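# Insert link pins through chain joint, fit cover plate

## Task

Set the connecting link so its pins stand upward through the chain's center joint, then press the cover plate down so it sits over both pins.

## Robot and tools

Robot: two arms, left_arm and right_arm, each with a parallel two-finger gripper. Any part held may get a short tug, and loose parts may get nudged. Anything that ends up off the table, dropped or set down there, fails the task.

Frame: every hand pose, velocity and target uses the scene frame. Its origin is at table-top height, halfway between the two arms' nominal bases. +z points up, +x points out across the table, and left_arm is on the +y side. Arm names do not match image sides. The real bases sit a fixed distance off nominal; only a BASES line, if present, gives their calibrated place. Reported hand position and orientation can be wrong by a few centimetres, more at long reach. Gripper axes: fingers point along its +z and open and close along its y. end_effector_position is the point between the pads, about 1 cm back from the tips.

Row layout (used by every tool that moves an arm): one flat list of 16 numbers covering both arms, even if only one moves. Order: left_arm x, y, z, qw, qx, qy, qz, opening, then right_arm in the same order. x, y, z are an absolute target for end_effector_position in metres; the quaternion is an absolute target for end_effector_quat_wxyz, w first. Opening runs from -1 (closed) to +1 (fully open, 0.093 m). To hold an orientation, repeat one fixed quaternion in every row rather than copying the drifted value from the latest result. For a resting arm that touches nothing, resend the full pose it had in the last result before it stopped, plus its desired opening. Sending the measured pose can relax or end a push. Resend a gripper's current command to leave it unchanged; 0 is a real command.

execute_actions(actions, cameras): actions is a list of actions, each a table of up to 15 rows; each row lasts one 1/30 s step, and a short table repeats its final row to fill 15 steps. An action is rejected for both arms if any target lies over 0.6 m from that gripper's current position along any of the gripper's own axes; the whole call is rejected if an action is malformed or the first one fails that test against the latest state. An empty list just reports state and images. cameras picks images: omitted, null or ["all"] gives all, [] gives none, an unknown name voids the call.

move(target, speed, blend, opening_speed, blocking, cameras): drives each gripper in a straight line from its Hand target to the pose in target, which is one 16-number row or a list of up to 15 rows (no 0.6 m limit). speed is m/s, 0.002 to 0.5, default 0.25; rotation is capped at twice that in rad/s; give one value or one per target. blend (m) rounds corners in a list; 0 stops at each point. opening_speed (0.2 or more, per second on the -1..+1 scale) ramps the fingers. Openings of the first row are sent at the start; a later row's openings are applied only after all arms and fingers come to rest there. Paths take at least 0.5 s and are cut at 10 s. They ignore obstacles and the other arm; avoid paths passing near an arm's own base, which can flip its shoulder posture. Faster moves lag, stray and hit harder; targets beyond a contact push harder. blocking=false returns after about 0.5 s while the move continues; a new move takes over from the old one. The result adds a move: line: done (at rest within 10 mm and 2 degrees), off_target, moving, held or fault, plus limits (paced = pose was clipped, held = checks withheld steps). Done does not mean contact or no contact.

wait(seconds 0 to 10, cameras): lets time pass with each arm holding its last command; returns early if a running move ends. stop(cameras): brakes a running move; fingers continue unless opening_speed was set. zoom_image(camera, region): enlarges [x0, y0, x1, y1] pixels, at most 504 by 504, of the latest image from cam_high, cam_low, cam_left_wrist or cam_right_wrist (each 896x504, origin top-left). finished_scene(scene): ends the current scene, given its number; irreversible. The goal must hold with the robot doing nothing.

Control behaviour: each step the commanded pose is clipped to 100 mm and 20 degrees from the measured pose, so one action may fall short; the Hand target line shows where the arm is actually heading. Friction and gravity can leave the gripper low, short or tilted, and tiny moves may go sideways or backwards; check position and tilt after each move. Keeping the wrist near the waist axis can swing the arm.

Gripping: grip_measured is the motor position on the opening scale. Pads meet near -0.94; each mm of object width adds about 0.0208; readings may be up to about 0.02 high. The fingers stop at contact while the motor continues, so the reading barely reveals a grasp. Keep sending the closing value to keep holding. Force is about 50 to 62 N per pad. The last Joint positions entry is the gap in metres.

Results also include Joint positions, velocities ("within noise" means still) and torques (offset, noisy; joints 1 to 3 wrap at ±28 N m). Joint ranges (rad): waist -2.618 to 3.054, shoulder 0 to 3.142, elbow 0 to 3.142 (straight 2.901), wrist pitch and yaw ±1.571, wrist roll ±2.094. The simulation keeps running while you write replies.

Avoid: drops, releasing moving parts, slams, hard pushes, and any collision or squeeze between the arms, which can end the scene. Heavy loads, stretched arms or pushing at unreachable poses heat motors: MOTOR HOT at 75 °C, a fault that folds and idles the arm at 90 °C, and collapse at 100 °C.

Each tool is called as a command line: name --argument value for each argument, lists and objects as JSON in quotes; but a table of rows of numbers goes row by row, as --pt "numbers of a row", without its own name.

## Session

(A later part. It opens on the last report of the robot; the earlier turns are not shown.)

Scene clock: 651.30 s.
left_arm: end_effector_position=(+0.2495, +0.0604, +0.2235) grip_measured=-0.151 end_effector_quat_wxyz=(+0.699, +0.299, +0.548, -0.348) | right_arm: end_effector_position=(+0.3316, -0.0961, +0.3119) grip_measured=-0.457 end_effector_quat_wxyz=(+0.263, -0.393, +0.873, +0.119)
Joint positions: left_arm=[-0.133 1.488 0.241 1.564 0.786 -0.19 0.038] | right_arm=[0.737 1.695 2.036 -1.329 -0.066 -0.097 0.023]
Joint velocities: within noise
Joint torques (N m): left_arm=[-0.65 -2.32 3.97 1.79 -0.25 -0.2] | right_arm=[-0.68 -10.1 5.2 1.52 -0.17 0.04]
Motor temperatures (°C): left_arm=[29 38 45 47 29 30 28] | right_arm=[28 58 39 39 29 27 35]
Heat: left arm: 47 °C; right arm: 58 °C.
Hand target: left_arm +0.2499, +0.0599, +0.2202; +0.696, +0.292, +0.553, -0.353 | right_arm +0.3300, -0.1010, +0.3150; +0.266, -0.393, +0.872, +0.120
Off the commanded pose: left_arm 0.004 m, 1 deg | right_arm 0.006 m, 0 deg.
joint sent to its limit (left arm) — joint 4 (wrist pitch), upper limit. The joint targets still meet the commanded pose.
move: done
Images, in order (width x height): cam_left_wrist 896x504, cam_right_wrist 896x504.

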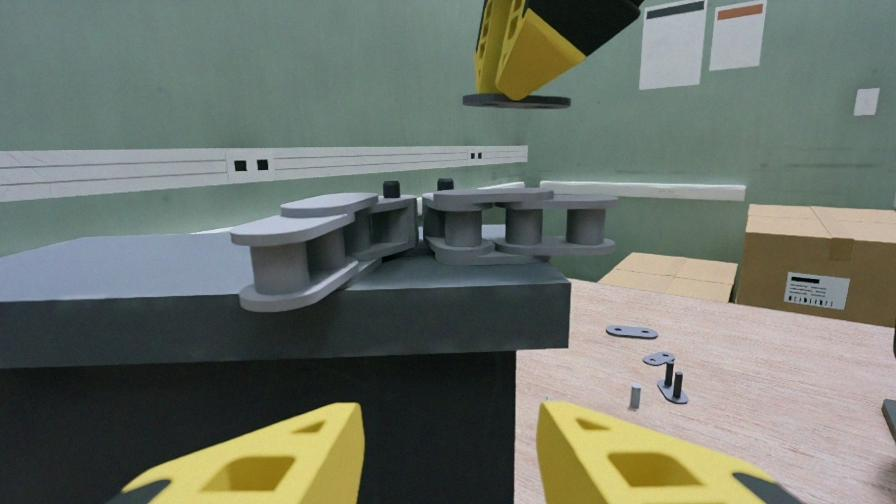

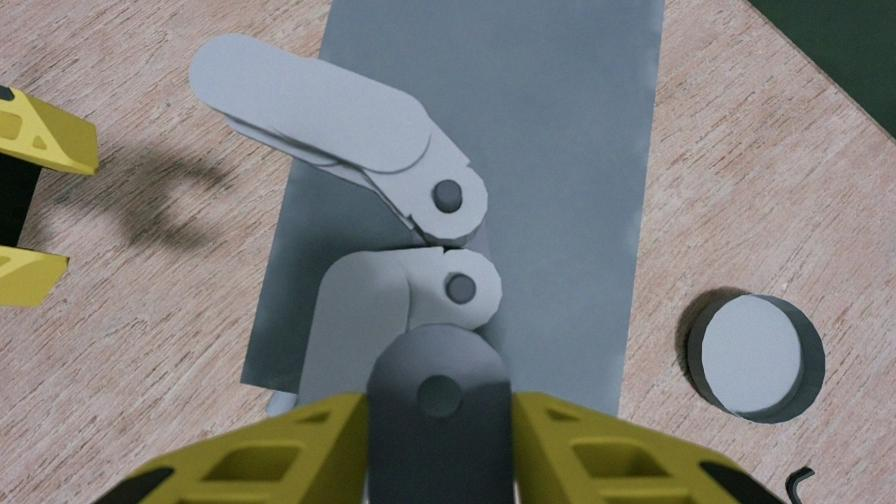

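move --pt "0.25 0.06 0.22 0.697 0.291 0.551 -0.354 -0.15 0.3400 -0.0830 0.315 0.25875 -0.44526 0.84631 0.13613 -0.65" --pt "0.25 0.06 0.22 0.697 0.291 0.551 -0.354 -0.15 0.3670 -0.0530 0.308 0.25875 -0.44526 0.84631 0.13613 -0.65" --pt "0.25 0.06 0.22 0.697 0.291 0.551 -0.354 -0.15 0.3745 -0.0565 0.304 0.25875 -0.44526 0.84631 0.13613 -0.65" --pt "0.25 0.06 0.22 0.697 0.291 0.551 -0.354 -0.15 0.3700 -0.0615 0.297 0.25875 -0.44526 0.84631 0.13613 -0.65" --speed 0.06 --cameras '["cam_left_wrist","cam_right_wrist"]'

zoom_image --camera "cam_left_wrist" --region '[350, 150, 480, 220]'

zoom_image --camera "cam_right_wrist" --region '[390, 350, 490, 430]'

Scene clock: 657.50 s.
left_arm: end_effector_position=(+0.2495, +0.0604, +0.2235) grip_measured=-0.151 end_effector_quat_wxyz=(+0.699, +0.299, +0.548, -0.348) | right_arm: end_effector_position=(+0.3716, -0.0576, +0.2847) grip_measured=-0.457 end_effector_quat_wxyz=(+0.243, -0.445, +0.852, +0.130)
Joint positions: left_arm=[-0.133 1.488 0.241 1.564 0.786 -0.19 0.038] | right_arm=[0.714 1.925 2.225 -1.329 -0.14 -0.217 0.023]
Joint velocities: within noise
Joint torques (N m): left_arm=[-0.65 -2.3 3.96 1.79 -0.25 -0.2] | right_arm=[-0.59 -13.89 5.45 1.55 -0.27 0.07]
Motor temperatures (°C): left_arm=[29 38 45 47 29 30 28] | right_arm=[28 57 39 39 29 27 35]
Heat: left arm: 47 °C; right arm: 57 °C.
Hand target: left_arm +0.2499, +0.0599, +0.2202; +0.696, +0.292, +0.553, -0.353 | right_arm +0.3698, -0.0615, +0.2969; +0.258, -0.445, +0.846, +0.136
Off the commanded pose: left_arm 0.004 m, 1 deg | right_arm 0.013 m, 2 deg.
joint sent to its limit (left arm) — joint 4 (wrist pitch), upper limit. The joint targets still meet the commanded pose.
move: off_target (right_arm)
Images, in order (width x height): cam_left_wrist 896x504, cam_right_wrist 896x504.

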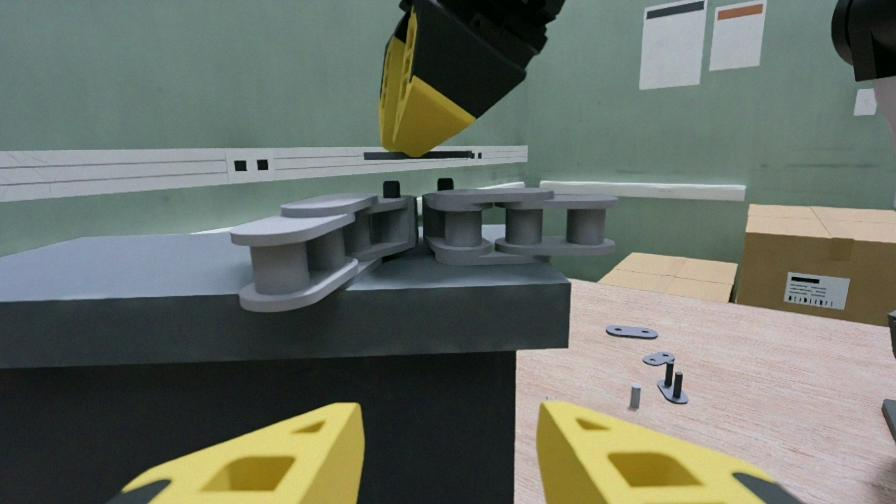

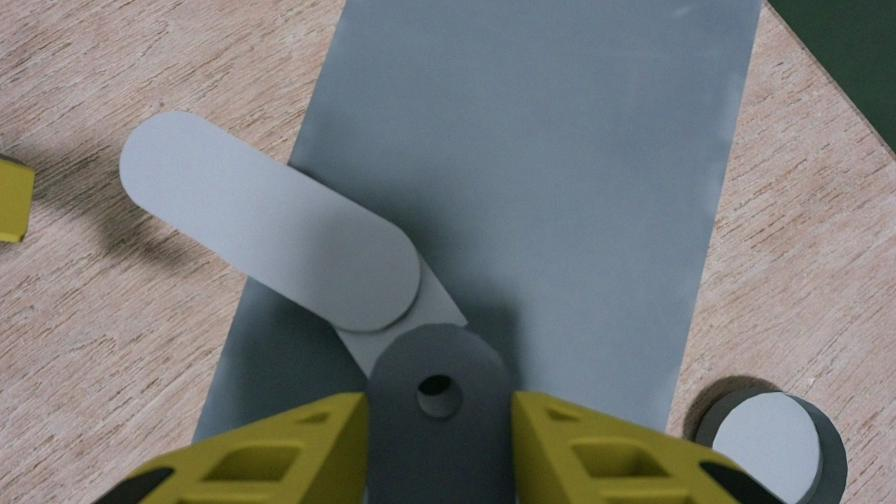

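Scaled by 3.877 from the camera's 896x504 image, which has a finer 1280x720 frame.

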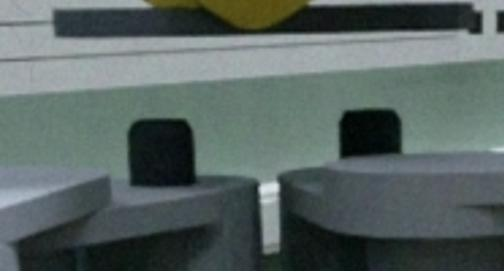

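Scaled by 5.040 from the camera's 896x504 image, which has a finer 1280x720 frame.

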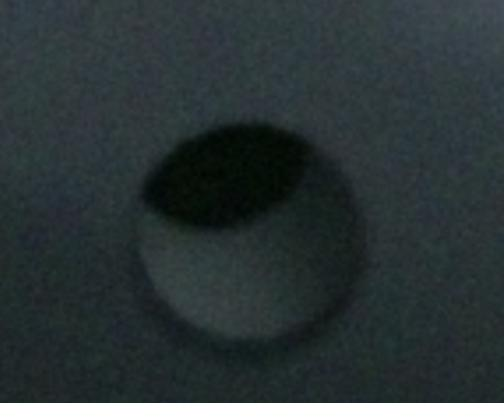

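execute_actions --actions '[]'

Scene clock: 659.93 s.
left_arm: end_effector_position=(+0.2495, +0.0604, +0.2235) grip_measured=-0.151 end_effector_quat_wxyz=(+0.699, +0.299, +0.548, -0.348) | right_arm: end_effector_position=(+0.3718, -0.0574, +0.2849) grip_measured=-0.457 end_effector_quat_wxyz=(+0.243, -0.445, +0.852, +0.130)
Joint positions: left_arm=[-0.133 1.488 0.241 1.564 0.786 -0.19 0.038] | right_arm=[0.714 1.925 2.225 -1.328 -0.14 -0.217 0.023]
Joint velocities: within noise
Joint torques (N m): left_arm=[-0.65 -2.29 3.96 1.79 -0.26 -0.21] | right_arm=[-0.61 -13.89 5.44 1.55 -0.27 0.07]
Motor temperatures (°C): left_arm=[29 38 45 47 29 30 28] | right_arm=[28 57 39 39 29 27 35]
Heat: left arm: 47 °C; right arm: 57 °C.
Hand target: left_arm +0.2499, +0.0599, +0.2202; +0.696, +0.292, +0.553, -0.353 | right_arm +0.3699, -0.0615, +0.2970; +0.259, -0.445, +0.846, +0.136
Tool commands: left_gripper/opening=-0.15 right_gripper/opening=-0.65
Off the commanded pose: left_arm 0.004 m, 1 deg | right_arm 0.013 m, 2 deg.

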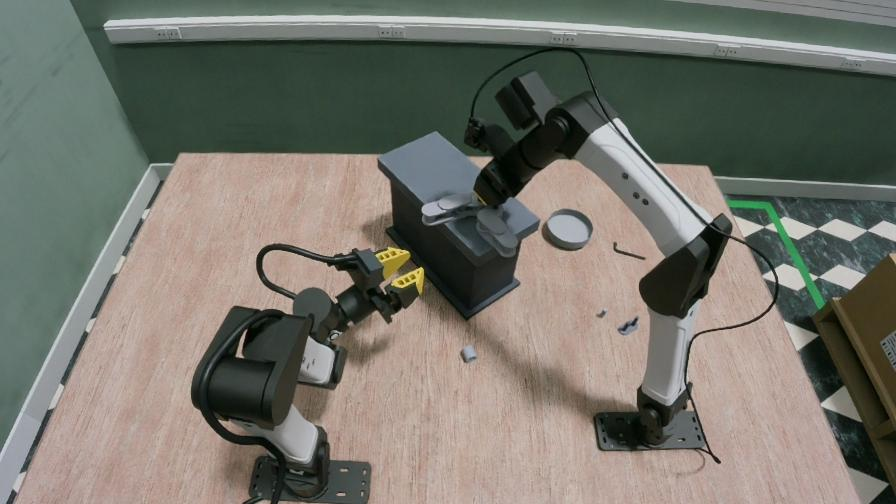

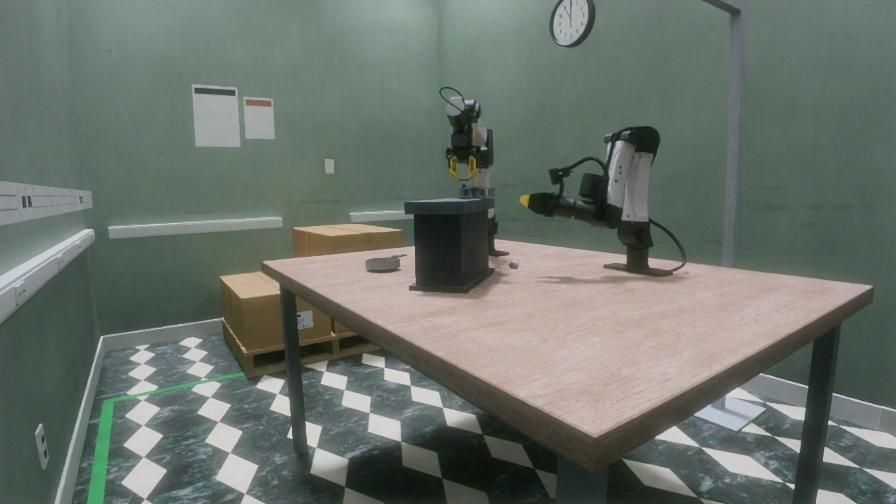

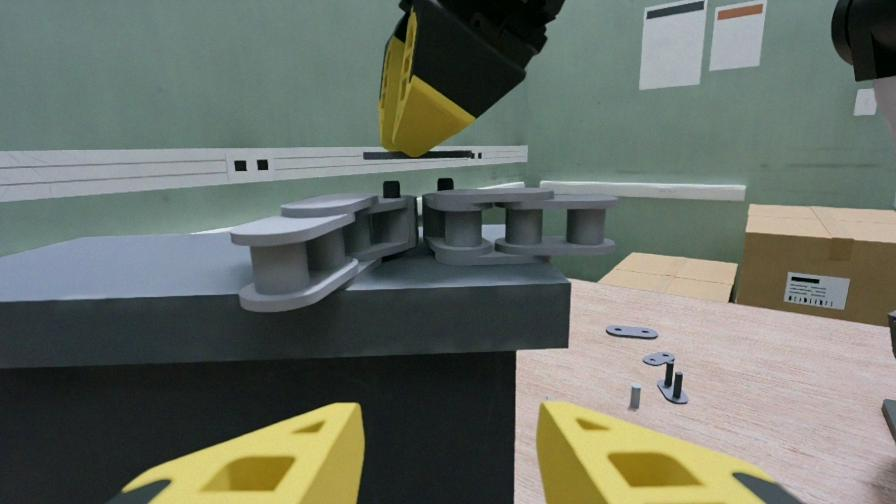

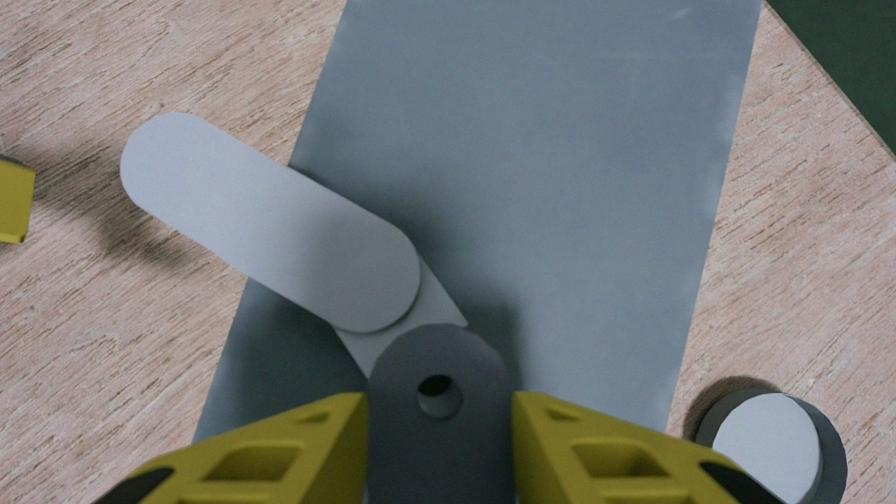

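zoom_image --camera "cam_right_wrist" --region '[390, 350, 490, 430]'

zoom_image --camera "cam_left_wrist" --region '[350, 150, 480, 220]'

Scaled by 5.040 from the camera's 896x504 image, which has a finer 1280x720 frame.

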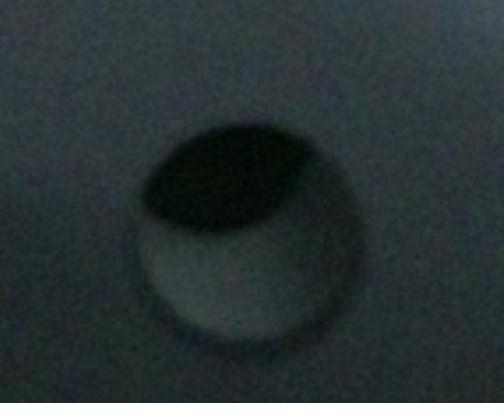

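Scaled by 3.877 from the camera's 896x504 image, which has a finer 1280x720 frame.

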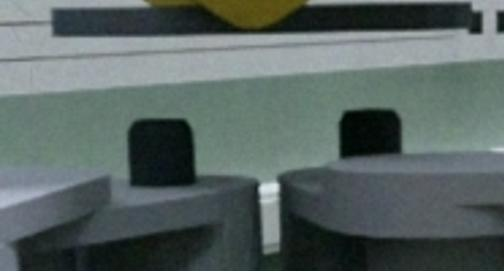

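move --pt "0.25 0.06 0.22 0.697 0.291 0.551 -0.354 -0.15 0.3650 -0.0535 0.305 0.25875 -0.44526 0.84631 0.13613 -0.65" --pt "0.25 0.06 0.22 0.697 0.291 0.551 -0.354 -0.15 0.3680 -0.0608 0.2935 0.25875 -0.44526 0.84631 0.13613 -0.65" --speed 0.03 --cameras '["cam_left_wrist","cam_right_wrist"]'

zoom_image --camera "cam_right_wrist" --region '[390, 350, 490, 430]'

zoom_image --camera "cam_left_wrist" --region '[350, 150, 480, 220]'

Scene clock: 663.80 s.
left_arm: end_effector_position=(+0.2495, +0.0604, +0.2235) grip_measured=-0.151 end_effector_quat_wxyz=(+0.699, +0.299, +0.548, -0.348) | right_arm: end_effector_position=(+0.3696, -0.0552, +0.2785) grip_measured=-0.457 end_effector_quat_wxyz=(+0.240, -0.447, +0.852, +0.131)
Joint positions: left_arm=[-0.133 1.488 0.241 1.564 0.786 -0.19 0.038] | right_arm=[0.721 1.915 2.186 -1.305 -0.14 -0.214 0.023]
Joint velocities: within noise
Joint torques (N m): left_arm=[-0.68 -2.3 3.95 1.79 -0.25 -0.2] | right_arm=[-0.75 -14.58 5.46 1.55 -0.24 0.1]
Motor temperatures (°C): left_arm=[29 38 45 47 29 30 28] | right_arm=[28 57 39 39 29 27 35]
Heat: left arm: 47 °C; right arm: 57 °C.
Hand target: left_arm +0.2499, +0.0599, +0.2202; +0.696, +0.292, +0.553, -0.353 | right_arm +0.3678, -0.0607, +0.2934; +0.259, -0.445, +0.846, +0.136
Off the commanded pose: left_arm 0.004 m, 1 deg | right_arm 0.016 m, 2 deg.
joint sent to its limit (left arm) — joint 4 (wrist pitch), upper limit. The joint targets still meet the commanded pose.
move: off_target (right_arm)
Images, in order (width x height): cam_left_wrist 896x504, cam_right_wrist 896x504.

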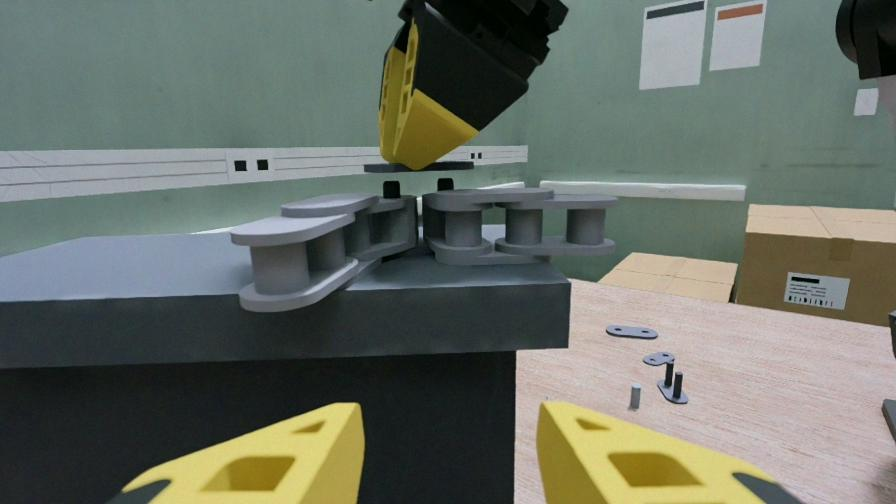

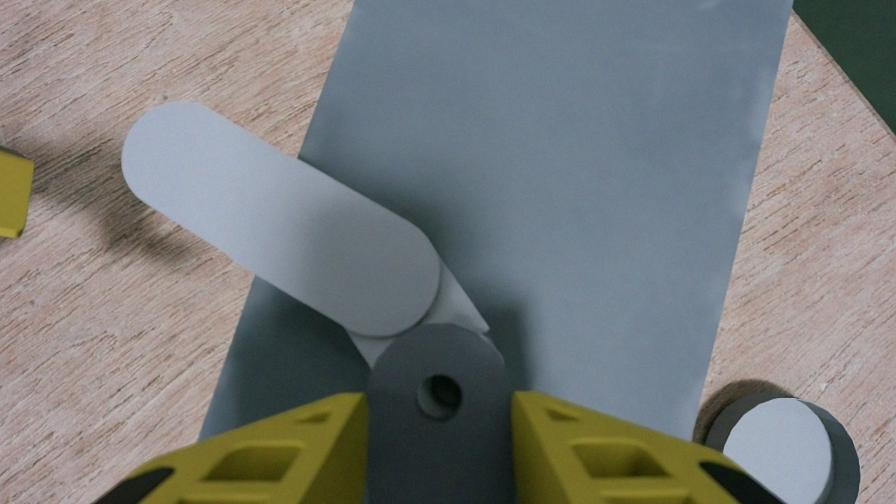

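Scaled by 5.040 from the camera's 896x504 image, which has a finer 1280x720 frame.

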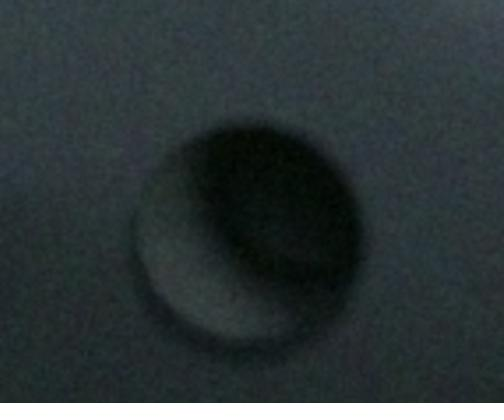

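Scaled by 3.877 from the camera's 896x504 image, which has a finer 1280x720 frame.

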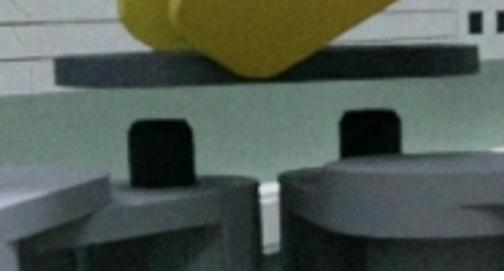

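move --target '[0.25,0.06,0.22,0.697,0.291,0.551,-0.354,-0.15,0.3692,-0.0618,0.2905,0.25875,-0.44526,0.84631,0.13613,-0.65]' --speed 0.02 --cameras '["cam_left_wrist","cam_right_wrist"]'

zoom_image --camera "cam_right_wrist" --region '[390, 350, 490, 430]'

zoom_image --camera "cam_left_wrist" --region '[350, 150, 480, 220]'

Scene clock: 665.40 s.
left_arm: end_effector_position=(+0.2495, +0.0604, +0.2235) grip_measured=-0.151 end_effector_quat_wxyz=(+0.699, +0.299, +0.548, -0.348) | right_arm: end_effector_position=(+0.3707, -0.0554, +0.2750) grip_measured=-0.457 end_effector_quat_wxyz=(+0.239, -0.447, +0.852, +0.130)
Joint positions: left_arm=[-0.133 1.488 0.241 1.564 0.786 -0.19 0.038] | right_arm=[0.719 1.91 2.165 -1.29 -0.14 -0.217 0.023]
Joint velocities: within noise
Joint torques (N m): left_arm=[-0.65 -2.29 3.96 1.79 -0.25 -0.2] | right_arm=[-0.91 -14.76 5.37 1.57 -0.26 0.09]
Motor temperatures (°C): left_arm=[29 38 45 47 29 30 28] | right_arm=[28 57 39 39 29 27 35]
Heat: left arm: 47 °C; right arm: 57 °C.
Hand target: left_arm +0.2499, +0.0599, +0.2202; +0.696, +0.292, +0.553, -0.353 | right_arm +0.3690, -0.0617, +0.2903; +0.259, -0.445, +0.846, +0.136
Off the commanded pose: left_arm 0.004 m, 1 deg | right_arm 0.017 m, 2 deg.
joint sent to its limit (left arm) — joint 4 (wrist pitch), upper limit. The joint targets still meet the commanded pose.
move: off_target (right_arm)
Images, in order (width x height): cam_left_wrist 896x504, cam_right_wrist 896x504.

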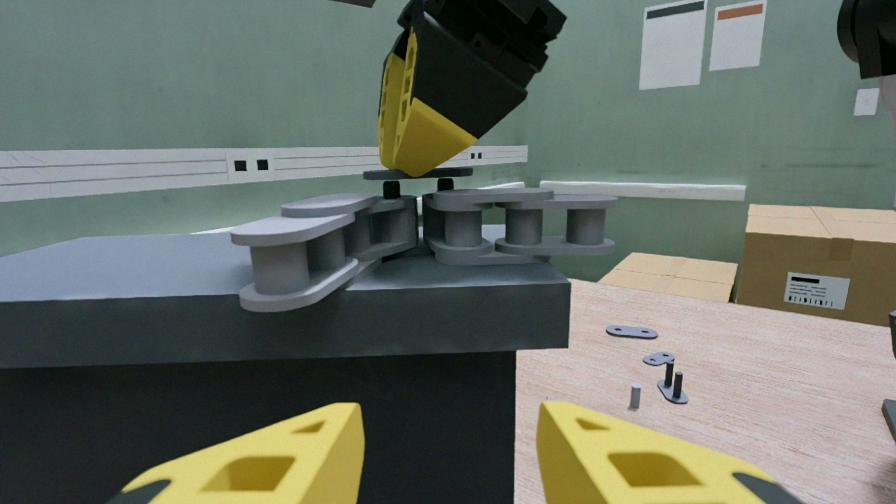

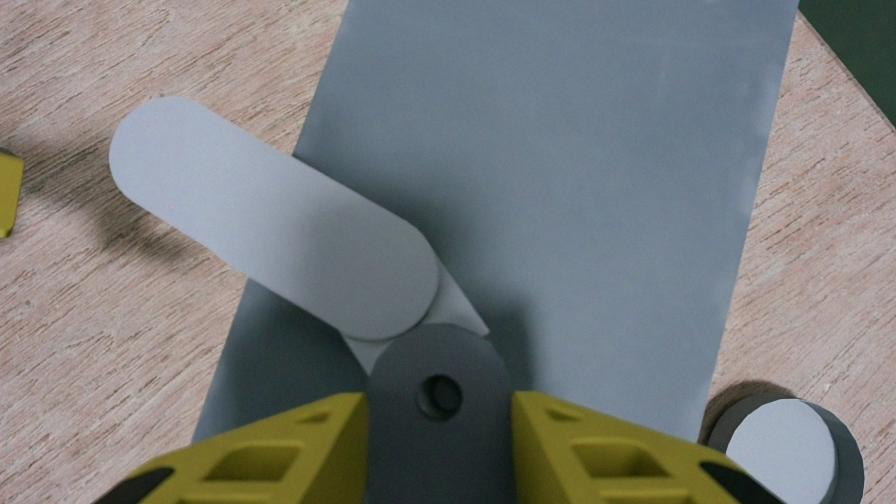

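Scaled by 5.040 from the camera's 896x504 image, which has a finer 1280x720 frame.

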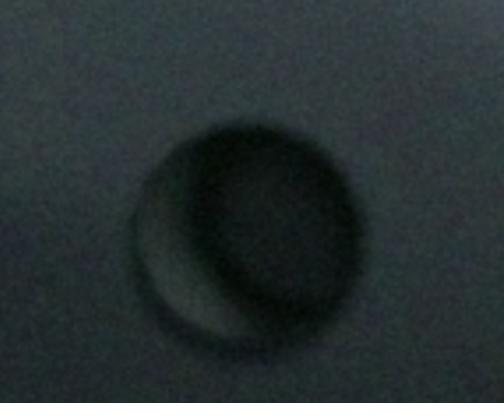

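Scaled by 3.877 from the camera's 896x504 image, which has a finer 1280x720 frame.

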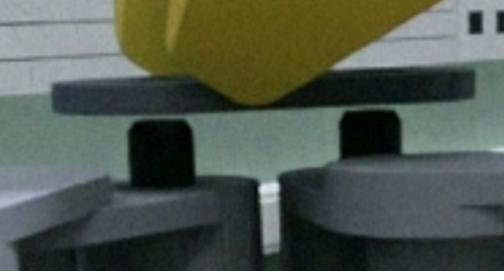

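move --target '[0.25,0.06,0.22,0.697,0.291,0.551,-0.354,-0.15,0.3701,-0.0628,0.2900,0.25875,-0.44526,0.84631,0.13613,-0.65]' --speed 0.02 --cameras '["cam_left_wrist","cam_right_wrist"]'

zoom_image --camera "cam_right_wrist" --region '[390, 350, 490, 430]'

zoom_image --camera "cam_left_wrist" --region '[350, 150, 480, 220]'

Scene clock: 666.87 s.
left_arm: end_effector_position=(+0.2495, +0.0604, +0.2235) grip_measured=-0.151 end_effector_quat_wxyz=(+0.699, +0.299, +0.548, -0.348) | right_arm: end_effector_position=(+0.3731, -0.0573, +0.2752) grip_measured=-0.457 end_effector_quat_wxyz=(+0.241, -0.445, +0.853, +0.129)
Joint positions: left_arm=[-0.133 1.488 0.241 1.564 0.786 -0.19 0.038] | right_arm=[0.712 1.91 2.165 -1.288 -0.141 -0.219 0.023]
Joint velocities: within noise
Joint torques (N m): left_arm=[-0.65 -2.32 3.97 1.79 -0.25 -0.21] | right_arm=[-0.68 -14.87 5.14 1.56 -0.28 0.11]
Motor temperatures (°C): left_arm=[29 38 45 47 29 30 28] | right_arm=[28 57 39 39 29 27 35]
Heat: left arm: 47 °C; right arm: 57 °C.
Hand target: left_arm +0.2499, +0.0599, +0.2202; +0.696, +0.292, +0.553, -0.353 | right_arm +0.3700, -0.0627, +0.2898; +0.258, -0.445, +0.846, +0.136
Off the commanded pose: left_arm 0.004 m, 1 deg | right_arm 0.016 m, 2 deg.
joint sent to its limit (left arm) — joint 4 (wrist pitch), upper limit. The joint targets still meet the commanded pose.
move: off_target (right_arm)
Images, in order (width x height): cam_left_wrist 896x504, cam_right_wrist 896x504.

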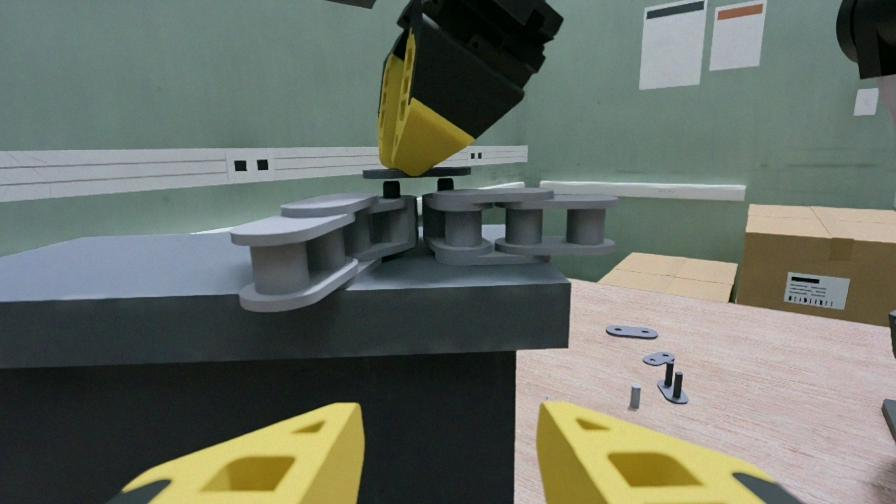

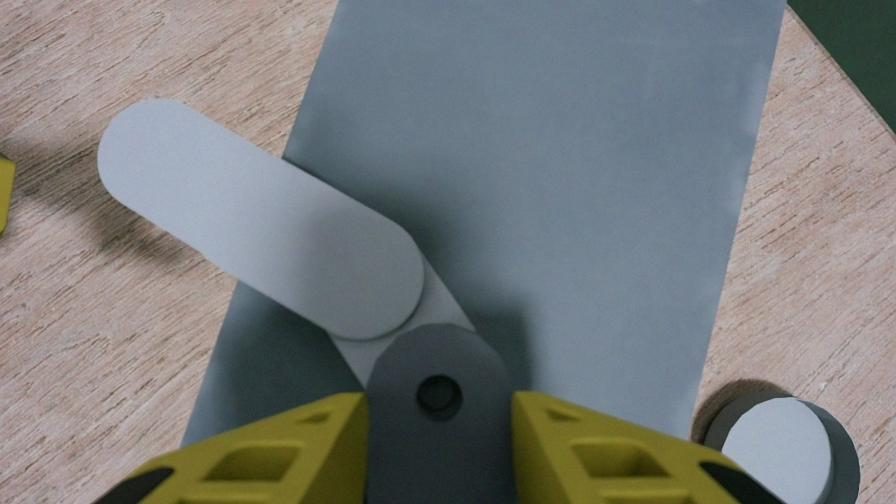

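Scaled by 5.040 from the camera's 896x504 image, which has a finer 1280x720 frame.

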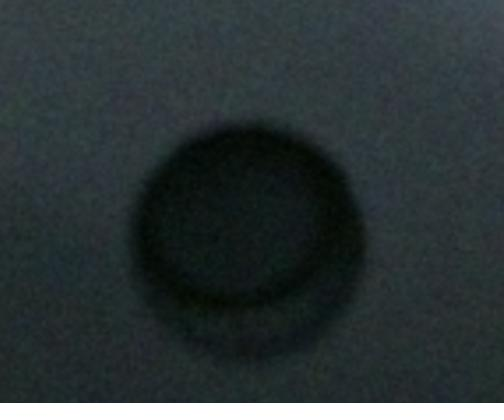

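Scaled by 3.877 from the camera's 896x504 image, which has a finer 1280x720 frame.

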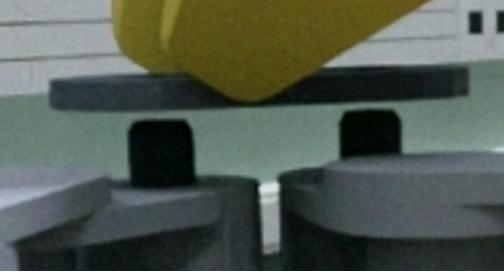

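move --target '[0.25,0.06,0.22,0.697,0.291,0.551,-0.354,-0.15,0.36965,-0.0625,0.2890,0.25795,-0.44573,0.84607,0.13765,-0.65]' --speed 0.02 --cameras '["cam_left_wrist","cam_right_wrist"]'

zoom_image --camera "cam_right_wrist" --region '[390, 350, 490, 430]'

zoom_image --camera "cam_left_wrist" --region '[350, 150, 480, 220]'

Scene clock: 670.10 s.
left_arm: end_effector_position=(+0.2495, +0.0604, +0.2235) grip_measured=-0.151 end_effector_quat_wxyz=(+0.699, +0.299, +0.548, -0.348) | right_arm: end_effector_position=(+0.3722, -0.0573, +0.2733) grip_measured=-0.457 end_effector_quat_wxyz=(+0.238, -0.446, +0.853, +0.131)
Joint positions: left_arm=[-0.133 1.488 0.241 1.564 0.786 -0.19 0.038] | right_arm=[0.712 1.907 2.153 -1.284 -0.144 -0.22 0.023]
Joint velocities: within noise
Joint torques (N m): left_arm=[-0.65 -2.32 3.96 1.79 -0.25 -0.2] | right_arm=[-0.7 -14.78 5.38 1.58 -0.27 0.08]
Motor temperatures (°C): left_arm=[29 38 45 47 29 30 28] | right_arm=[28 57 39 39 29 27 35]
Heat: left arm: 47 °C; right arm: 57 °C.
Hand target: left_arm +0.2499, +0.0599, +0.2202; +0.696, +0.292, +0.553, -0.353 | right_arm +0.3695, -0.0625, +0.2887; +0.258, -0.446, +0.846, +0.137
Off the commanded pose: left_arm 0.004 m, 1 deg | right_arm 0.017 m, 3 deg.
joint sent to its limit (left arm) — joint 4 (wrist pitch), upper limit. The joint targets still meet the commanded pose.
move: off_target (right_arm)
Images, in order (width x height): cam_left_wrist 896x504, cam_right_wrist 896x504.

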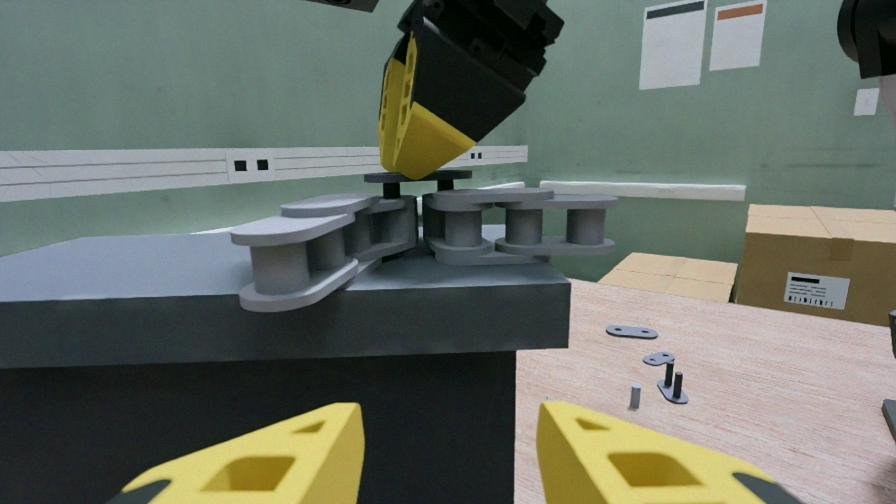

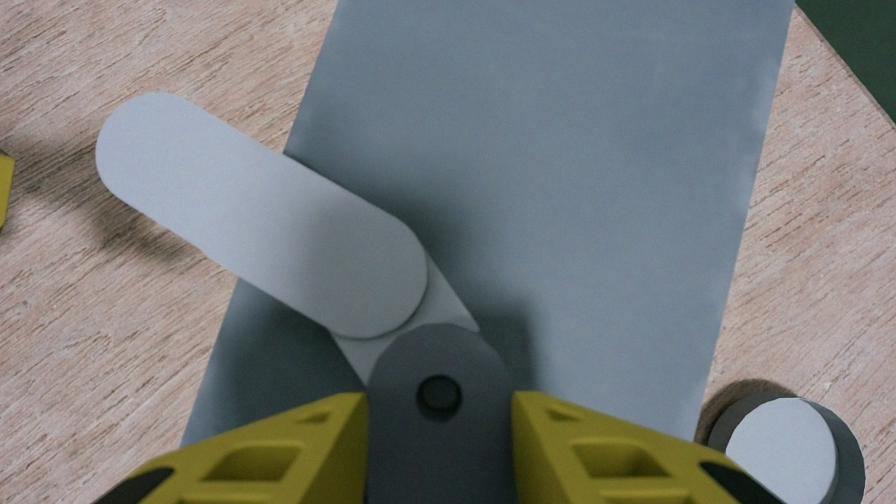

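Scaled by 5.040 from the camera's 896x504 image, which has a finer 1280x720 frame.

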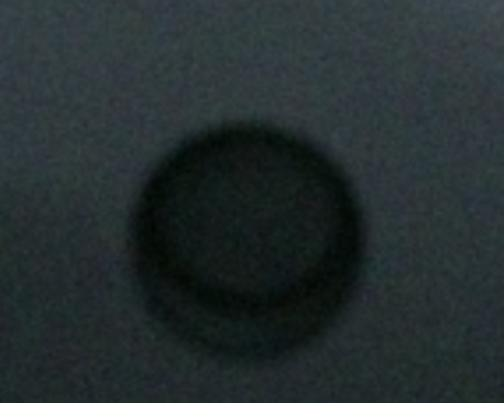

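Scaled by 3.877 from the camera's 896x504 image, which has a finer 1280x720 frame.

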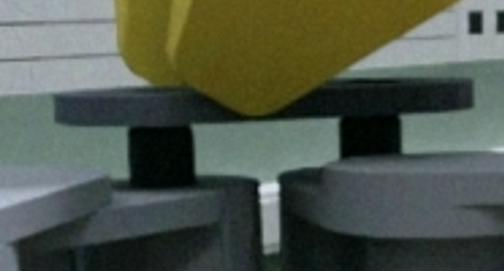

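move --target '[0.25,0.06,0.22,0.697,0.291,0.551,-0.354,-0.15,0.36975,-0.0621,0.2875,0.2578,-0.4458,0.8460,0.1380,-0.65]' --speed 0.02 --cameras '["cam_left_wrist","cam_right_wrist"]'

zoom_image --camera "cam_right_wrist" --region '[390, 350, 490, 430]'

zoom_image --camera "cam_left_wrist" --region '[350, 150, 480, 220]'

Scene clock: 671.67 s.
left_arm: end_effector_position=(+0.2495, +0.0604, +0.2235) grip_measured=-0.151 end_effector_quat_wxyz=(+0.699, +0.299, +0.548, -0.348) | right_arm: end_effector_position=(+0.3723, -0.0568, +0.2719) grip_measured=-0.457 end_effector_quat_wxyz=(+0.238, -0.446, +0.853, +0.131)
Joint positions: left_arm=[-0.133 1.488 0.241 1.564 0.786 -0.19 0.038] | right_arm=[0.712 1.905 2.144 -1.276 -0.146 -0.22 0.023]
Joint velocities: within noise
Joint torques (N m): left_arm=[-0.65 -2.3 3.99 1.78 -0.25 -0.21] | right_arm=[-0.66 -14.76 5.35 1.53 -0.27 0.08]
Motor temperatures (°C): left_arm=[29 38 45 47 29 30 28] | right_arm=[28 57 38 39 29 27 35]
Heat: left arm: 47 °C; right arm: 57 °C.
Hand target: left_arm +0.2499, +0.0599, +0.2202; +0.696, +0.292, +0.553, -0.353 | right_arm +0.3696, -0.0620, +0.2873; +0.258, -0.446, +0.846, +0.138
Off the commanded pose: left_arm 0.004 m, 1 deg | right_arm 0.017 m, 2 deg.
joint sent to its limit (left arm) — joint 4 (wrist pitch), upper limit. The joint targets still meet the commanded pose.
move: off_target (right_arm)
Images, in order (width x height): cam_left_wrist 896x504, cam_right_wrist 896x504.

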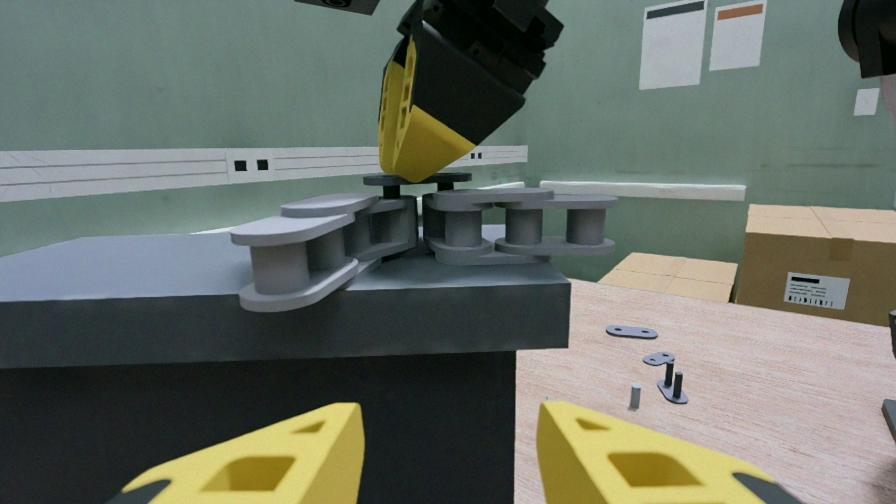

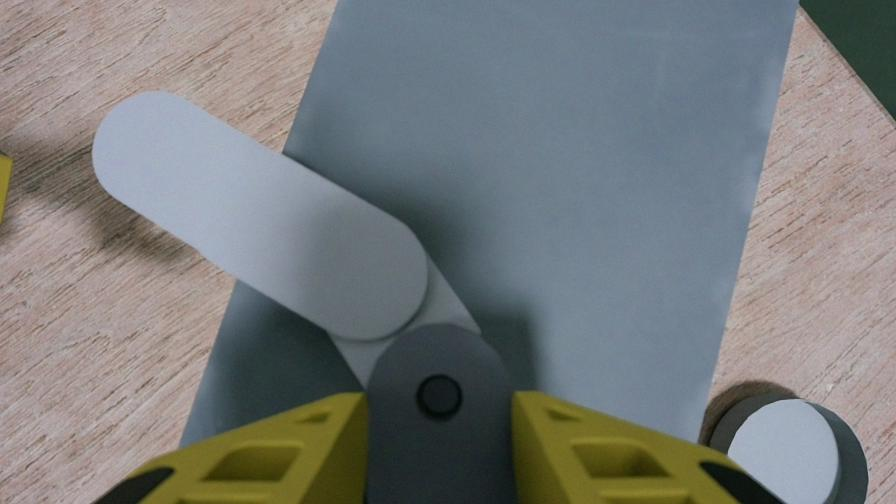

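Scaled by 5.040 from the camera's 896x504 image, which has a finer 1280x720 frame.

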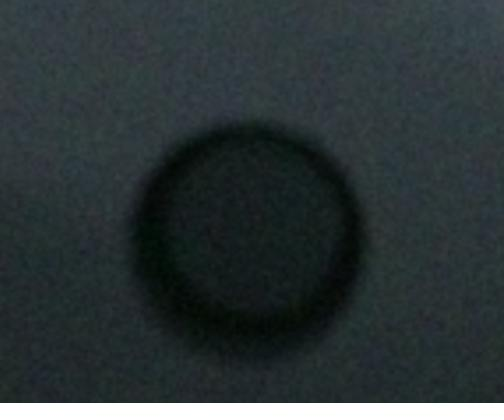

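Scaled by 3.877 from the camera's 896x504 image, which has a finer 1280x720 frame.

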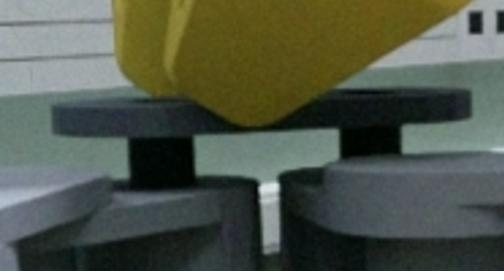

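move --target '[0.25,0.06,0.22,0.697,0.291,0.551,-0.354,-0.15,0.3696,-0.0624,0.2850,0.2578,-0.4458,0.8460,0.1380,-0.65]' --speed 0.02 --cameras '["cam_left_wrist","cam_right_wrist"]'

zoom_image --camera "cam_right_wrist" --region '[390, 350, 490, 430]'

zoom_image --camera "cam_left_wrist" --region '[350, 150, 480, 220]'

Scene clock: 672.90 s.
left_arm: end_effector_position=(+0.2495, +0.0604, +0.2235) grip_measured=-0.151 end_effector_quat_wxyz=(+0.699, +0.299, +0.548, -0.348) | right_arm: end_effector_position=(+0.3723, -0.0567, +0.2717) grip_measured=-0.457 end_effector_quat_wxyz=(+0.242, -0.446, +0.852, +0.132)
Joint positions: left_arm=[-0.133 1.488 0.241 1.564 0.786 -0.19 0.038] | right_arm=[0.712 1.894 2.124 -1.258 -0.146 -0.22 0.023]
Joint velocities: within noise
Joint torques (N m): left_arm=[-0.64 -2.32 3.97 1.79 -0.25 -0.21] | right_arm=[-0.7 -14.5 5.29 1.54 -0.27 0.07]
Motor temperatures (°C): left_arm=[29 38 45 47 29 30 28] | right_arm=[28 58 38 39 29 27 35]
Heat: left arm: 47 °C; right arm: 58 °C.
Hand target: left_arm +0.2499, +0.0599, +0.2202; +0.696, +0.292, +0.553, -0.353 | right_arm +0.3695, -0.0623, +0.2849; +0.258, -0.446, +0.846, +0.138
Off the commanded pose: left_arm 0.004 m, 1 deg | right_arm 0.015 m, 2 deg.
joint sent to its limit (left arm) — joint 4 (wrist pitch), upper limit. The joint targets still meet the commanded pose.
move: off_target (right_arm)
Images, in order (width x height): cam_left_wrist 896x504, cam_right_wrist 896x504.

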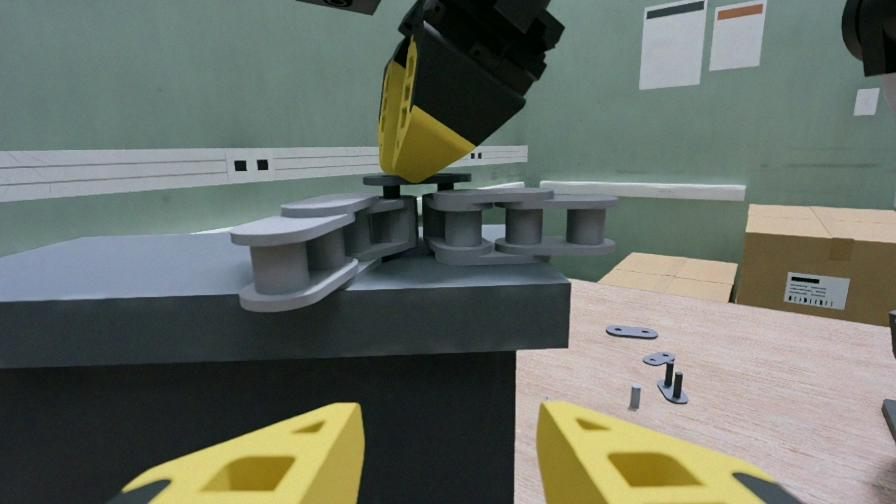

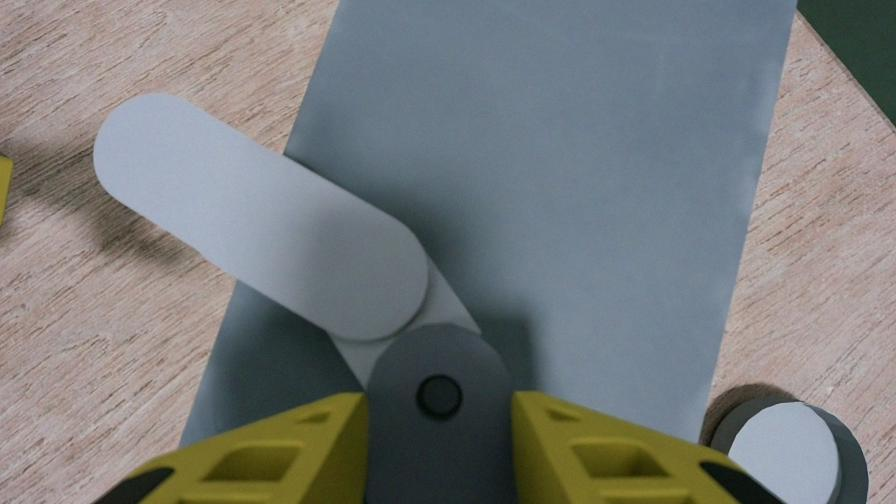

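Scaled by 5.040 from the camera's 896x504 image, which has a finer 1280x720 frame.

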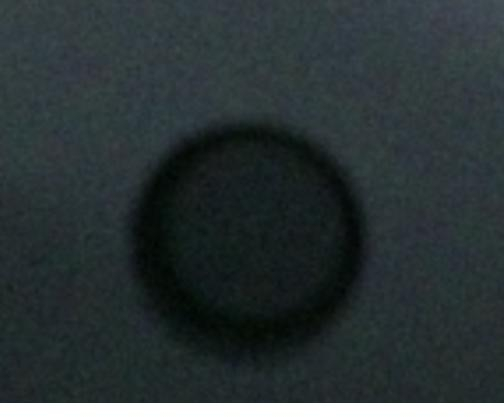

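Scaled by 3.877 from the camera's 896x504 image, which has a finer 1280x720 frame.

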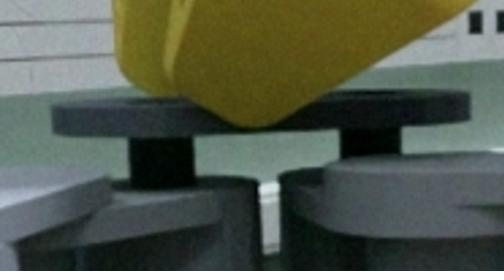

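move --target '[0.25,0.06,0.22,0.697,0.291,0.551,-0.354,-0.15,0.3696,-0.0624,0.2820,0.2578,-0.4458,0.8460,0.1380,-0.65]' --speed 0.02 --cameras '["cam_left_wrist","cam_right_wrist"]'

zoom_image --camera "cam_right_wrist" --region '[390, 350, 490, 430]'

zoom_image --camera "cam_left_wrist" --region '[350, 150, 480, 220]'

Scene clock: 675.23 s.
left_arm: end_effector_position=(+0.2495, +0.0604, +0.2235) grip_measured=-0.151 end_effector_quat_wxyz=(+0.699, +0.299, +0.548, -0.348) | right_arm: end_effector_position=(+0.3723, -0.0567, +0.2715) grip_measured=-0.457 end_effector_quat_wxyz=(+0.246, -0.446, +0.850, +0.133)
Joint positions: left_arm=[-0.133 1.488 0.241 1.564 0.786 -0.19 0.038] | right_arm=[0.712 1.883 2.102 -1.24 -0.147 -0.22 0.023]
Joint velocities: within noise
Joint torques (N m): left_arm=[-0.64 -2.32 3.95 1.79 -0.25 -0.21] | right_arm=[-0.7 -14.05 5.18 1.51 -0.26 0.08]
Motor temperatures (°C): left_arm=[29 38 45 47 29 30 28] | right_arm=[28 58 39 39 29 27 35]
Heat: left arm: 47 °C; right arm: 58 °C.
Hand target: left_arm +0.2499, +0.0599, +0.2202; +0.696, +0.292, +0.553, -0.353 | right_arm +0.3695, -0.0623, +0.2819; +0.258, -0.446, +0.846, +0.138
Off the commanded pose: left_arm 0.004 m, 1 deg | right_arm 0.012 m, 2 deg.
joint sent to its limit (left arm) — joint 4 (wrist pitch), upper limit. The joint targets still meet the commanded pose.
move: off_target (right_arm)
Images, in order (width x height): cam_left_wrist 896x504, cam_right_wrist 896x504.

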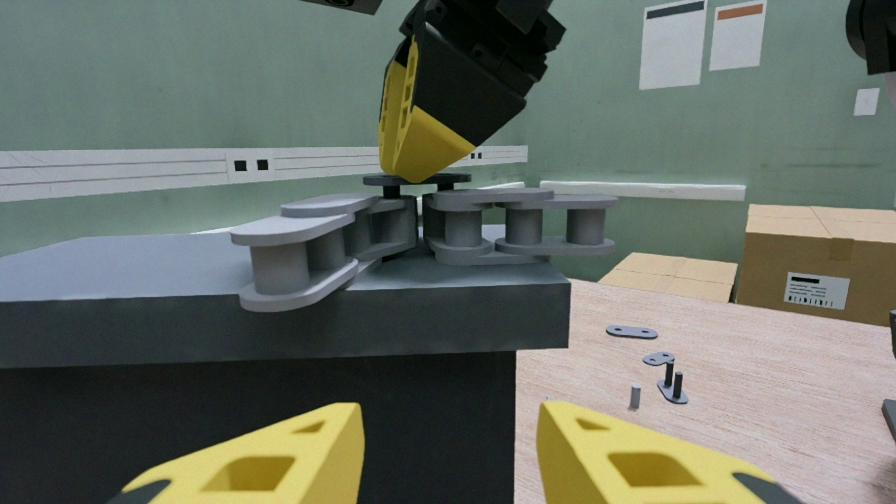

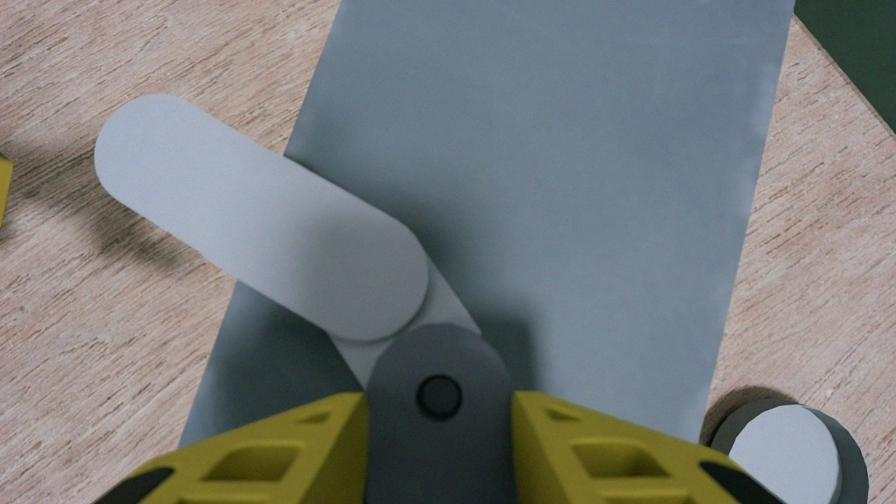

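Scaled by 5.040 from the camera's 896x504 image, which has a finer 1280x720 frame.

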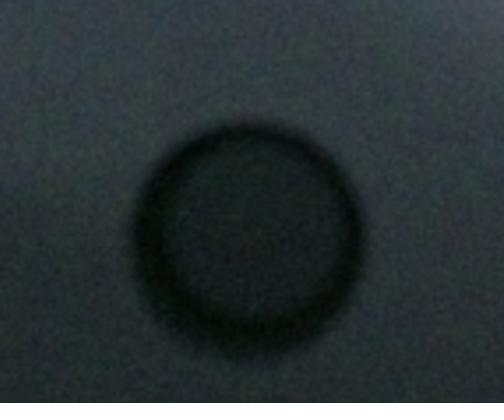

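Scaled by 3.877 from the camera's 896x504 image, which has a finer 1280x720 frame.

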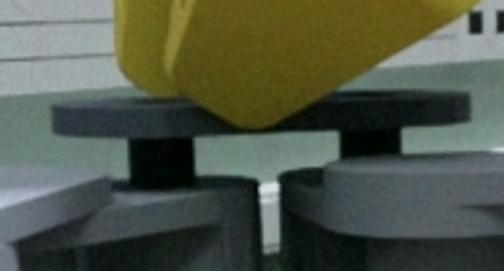

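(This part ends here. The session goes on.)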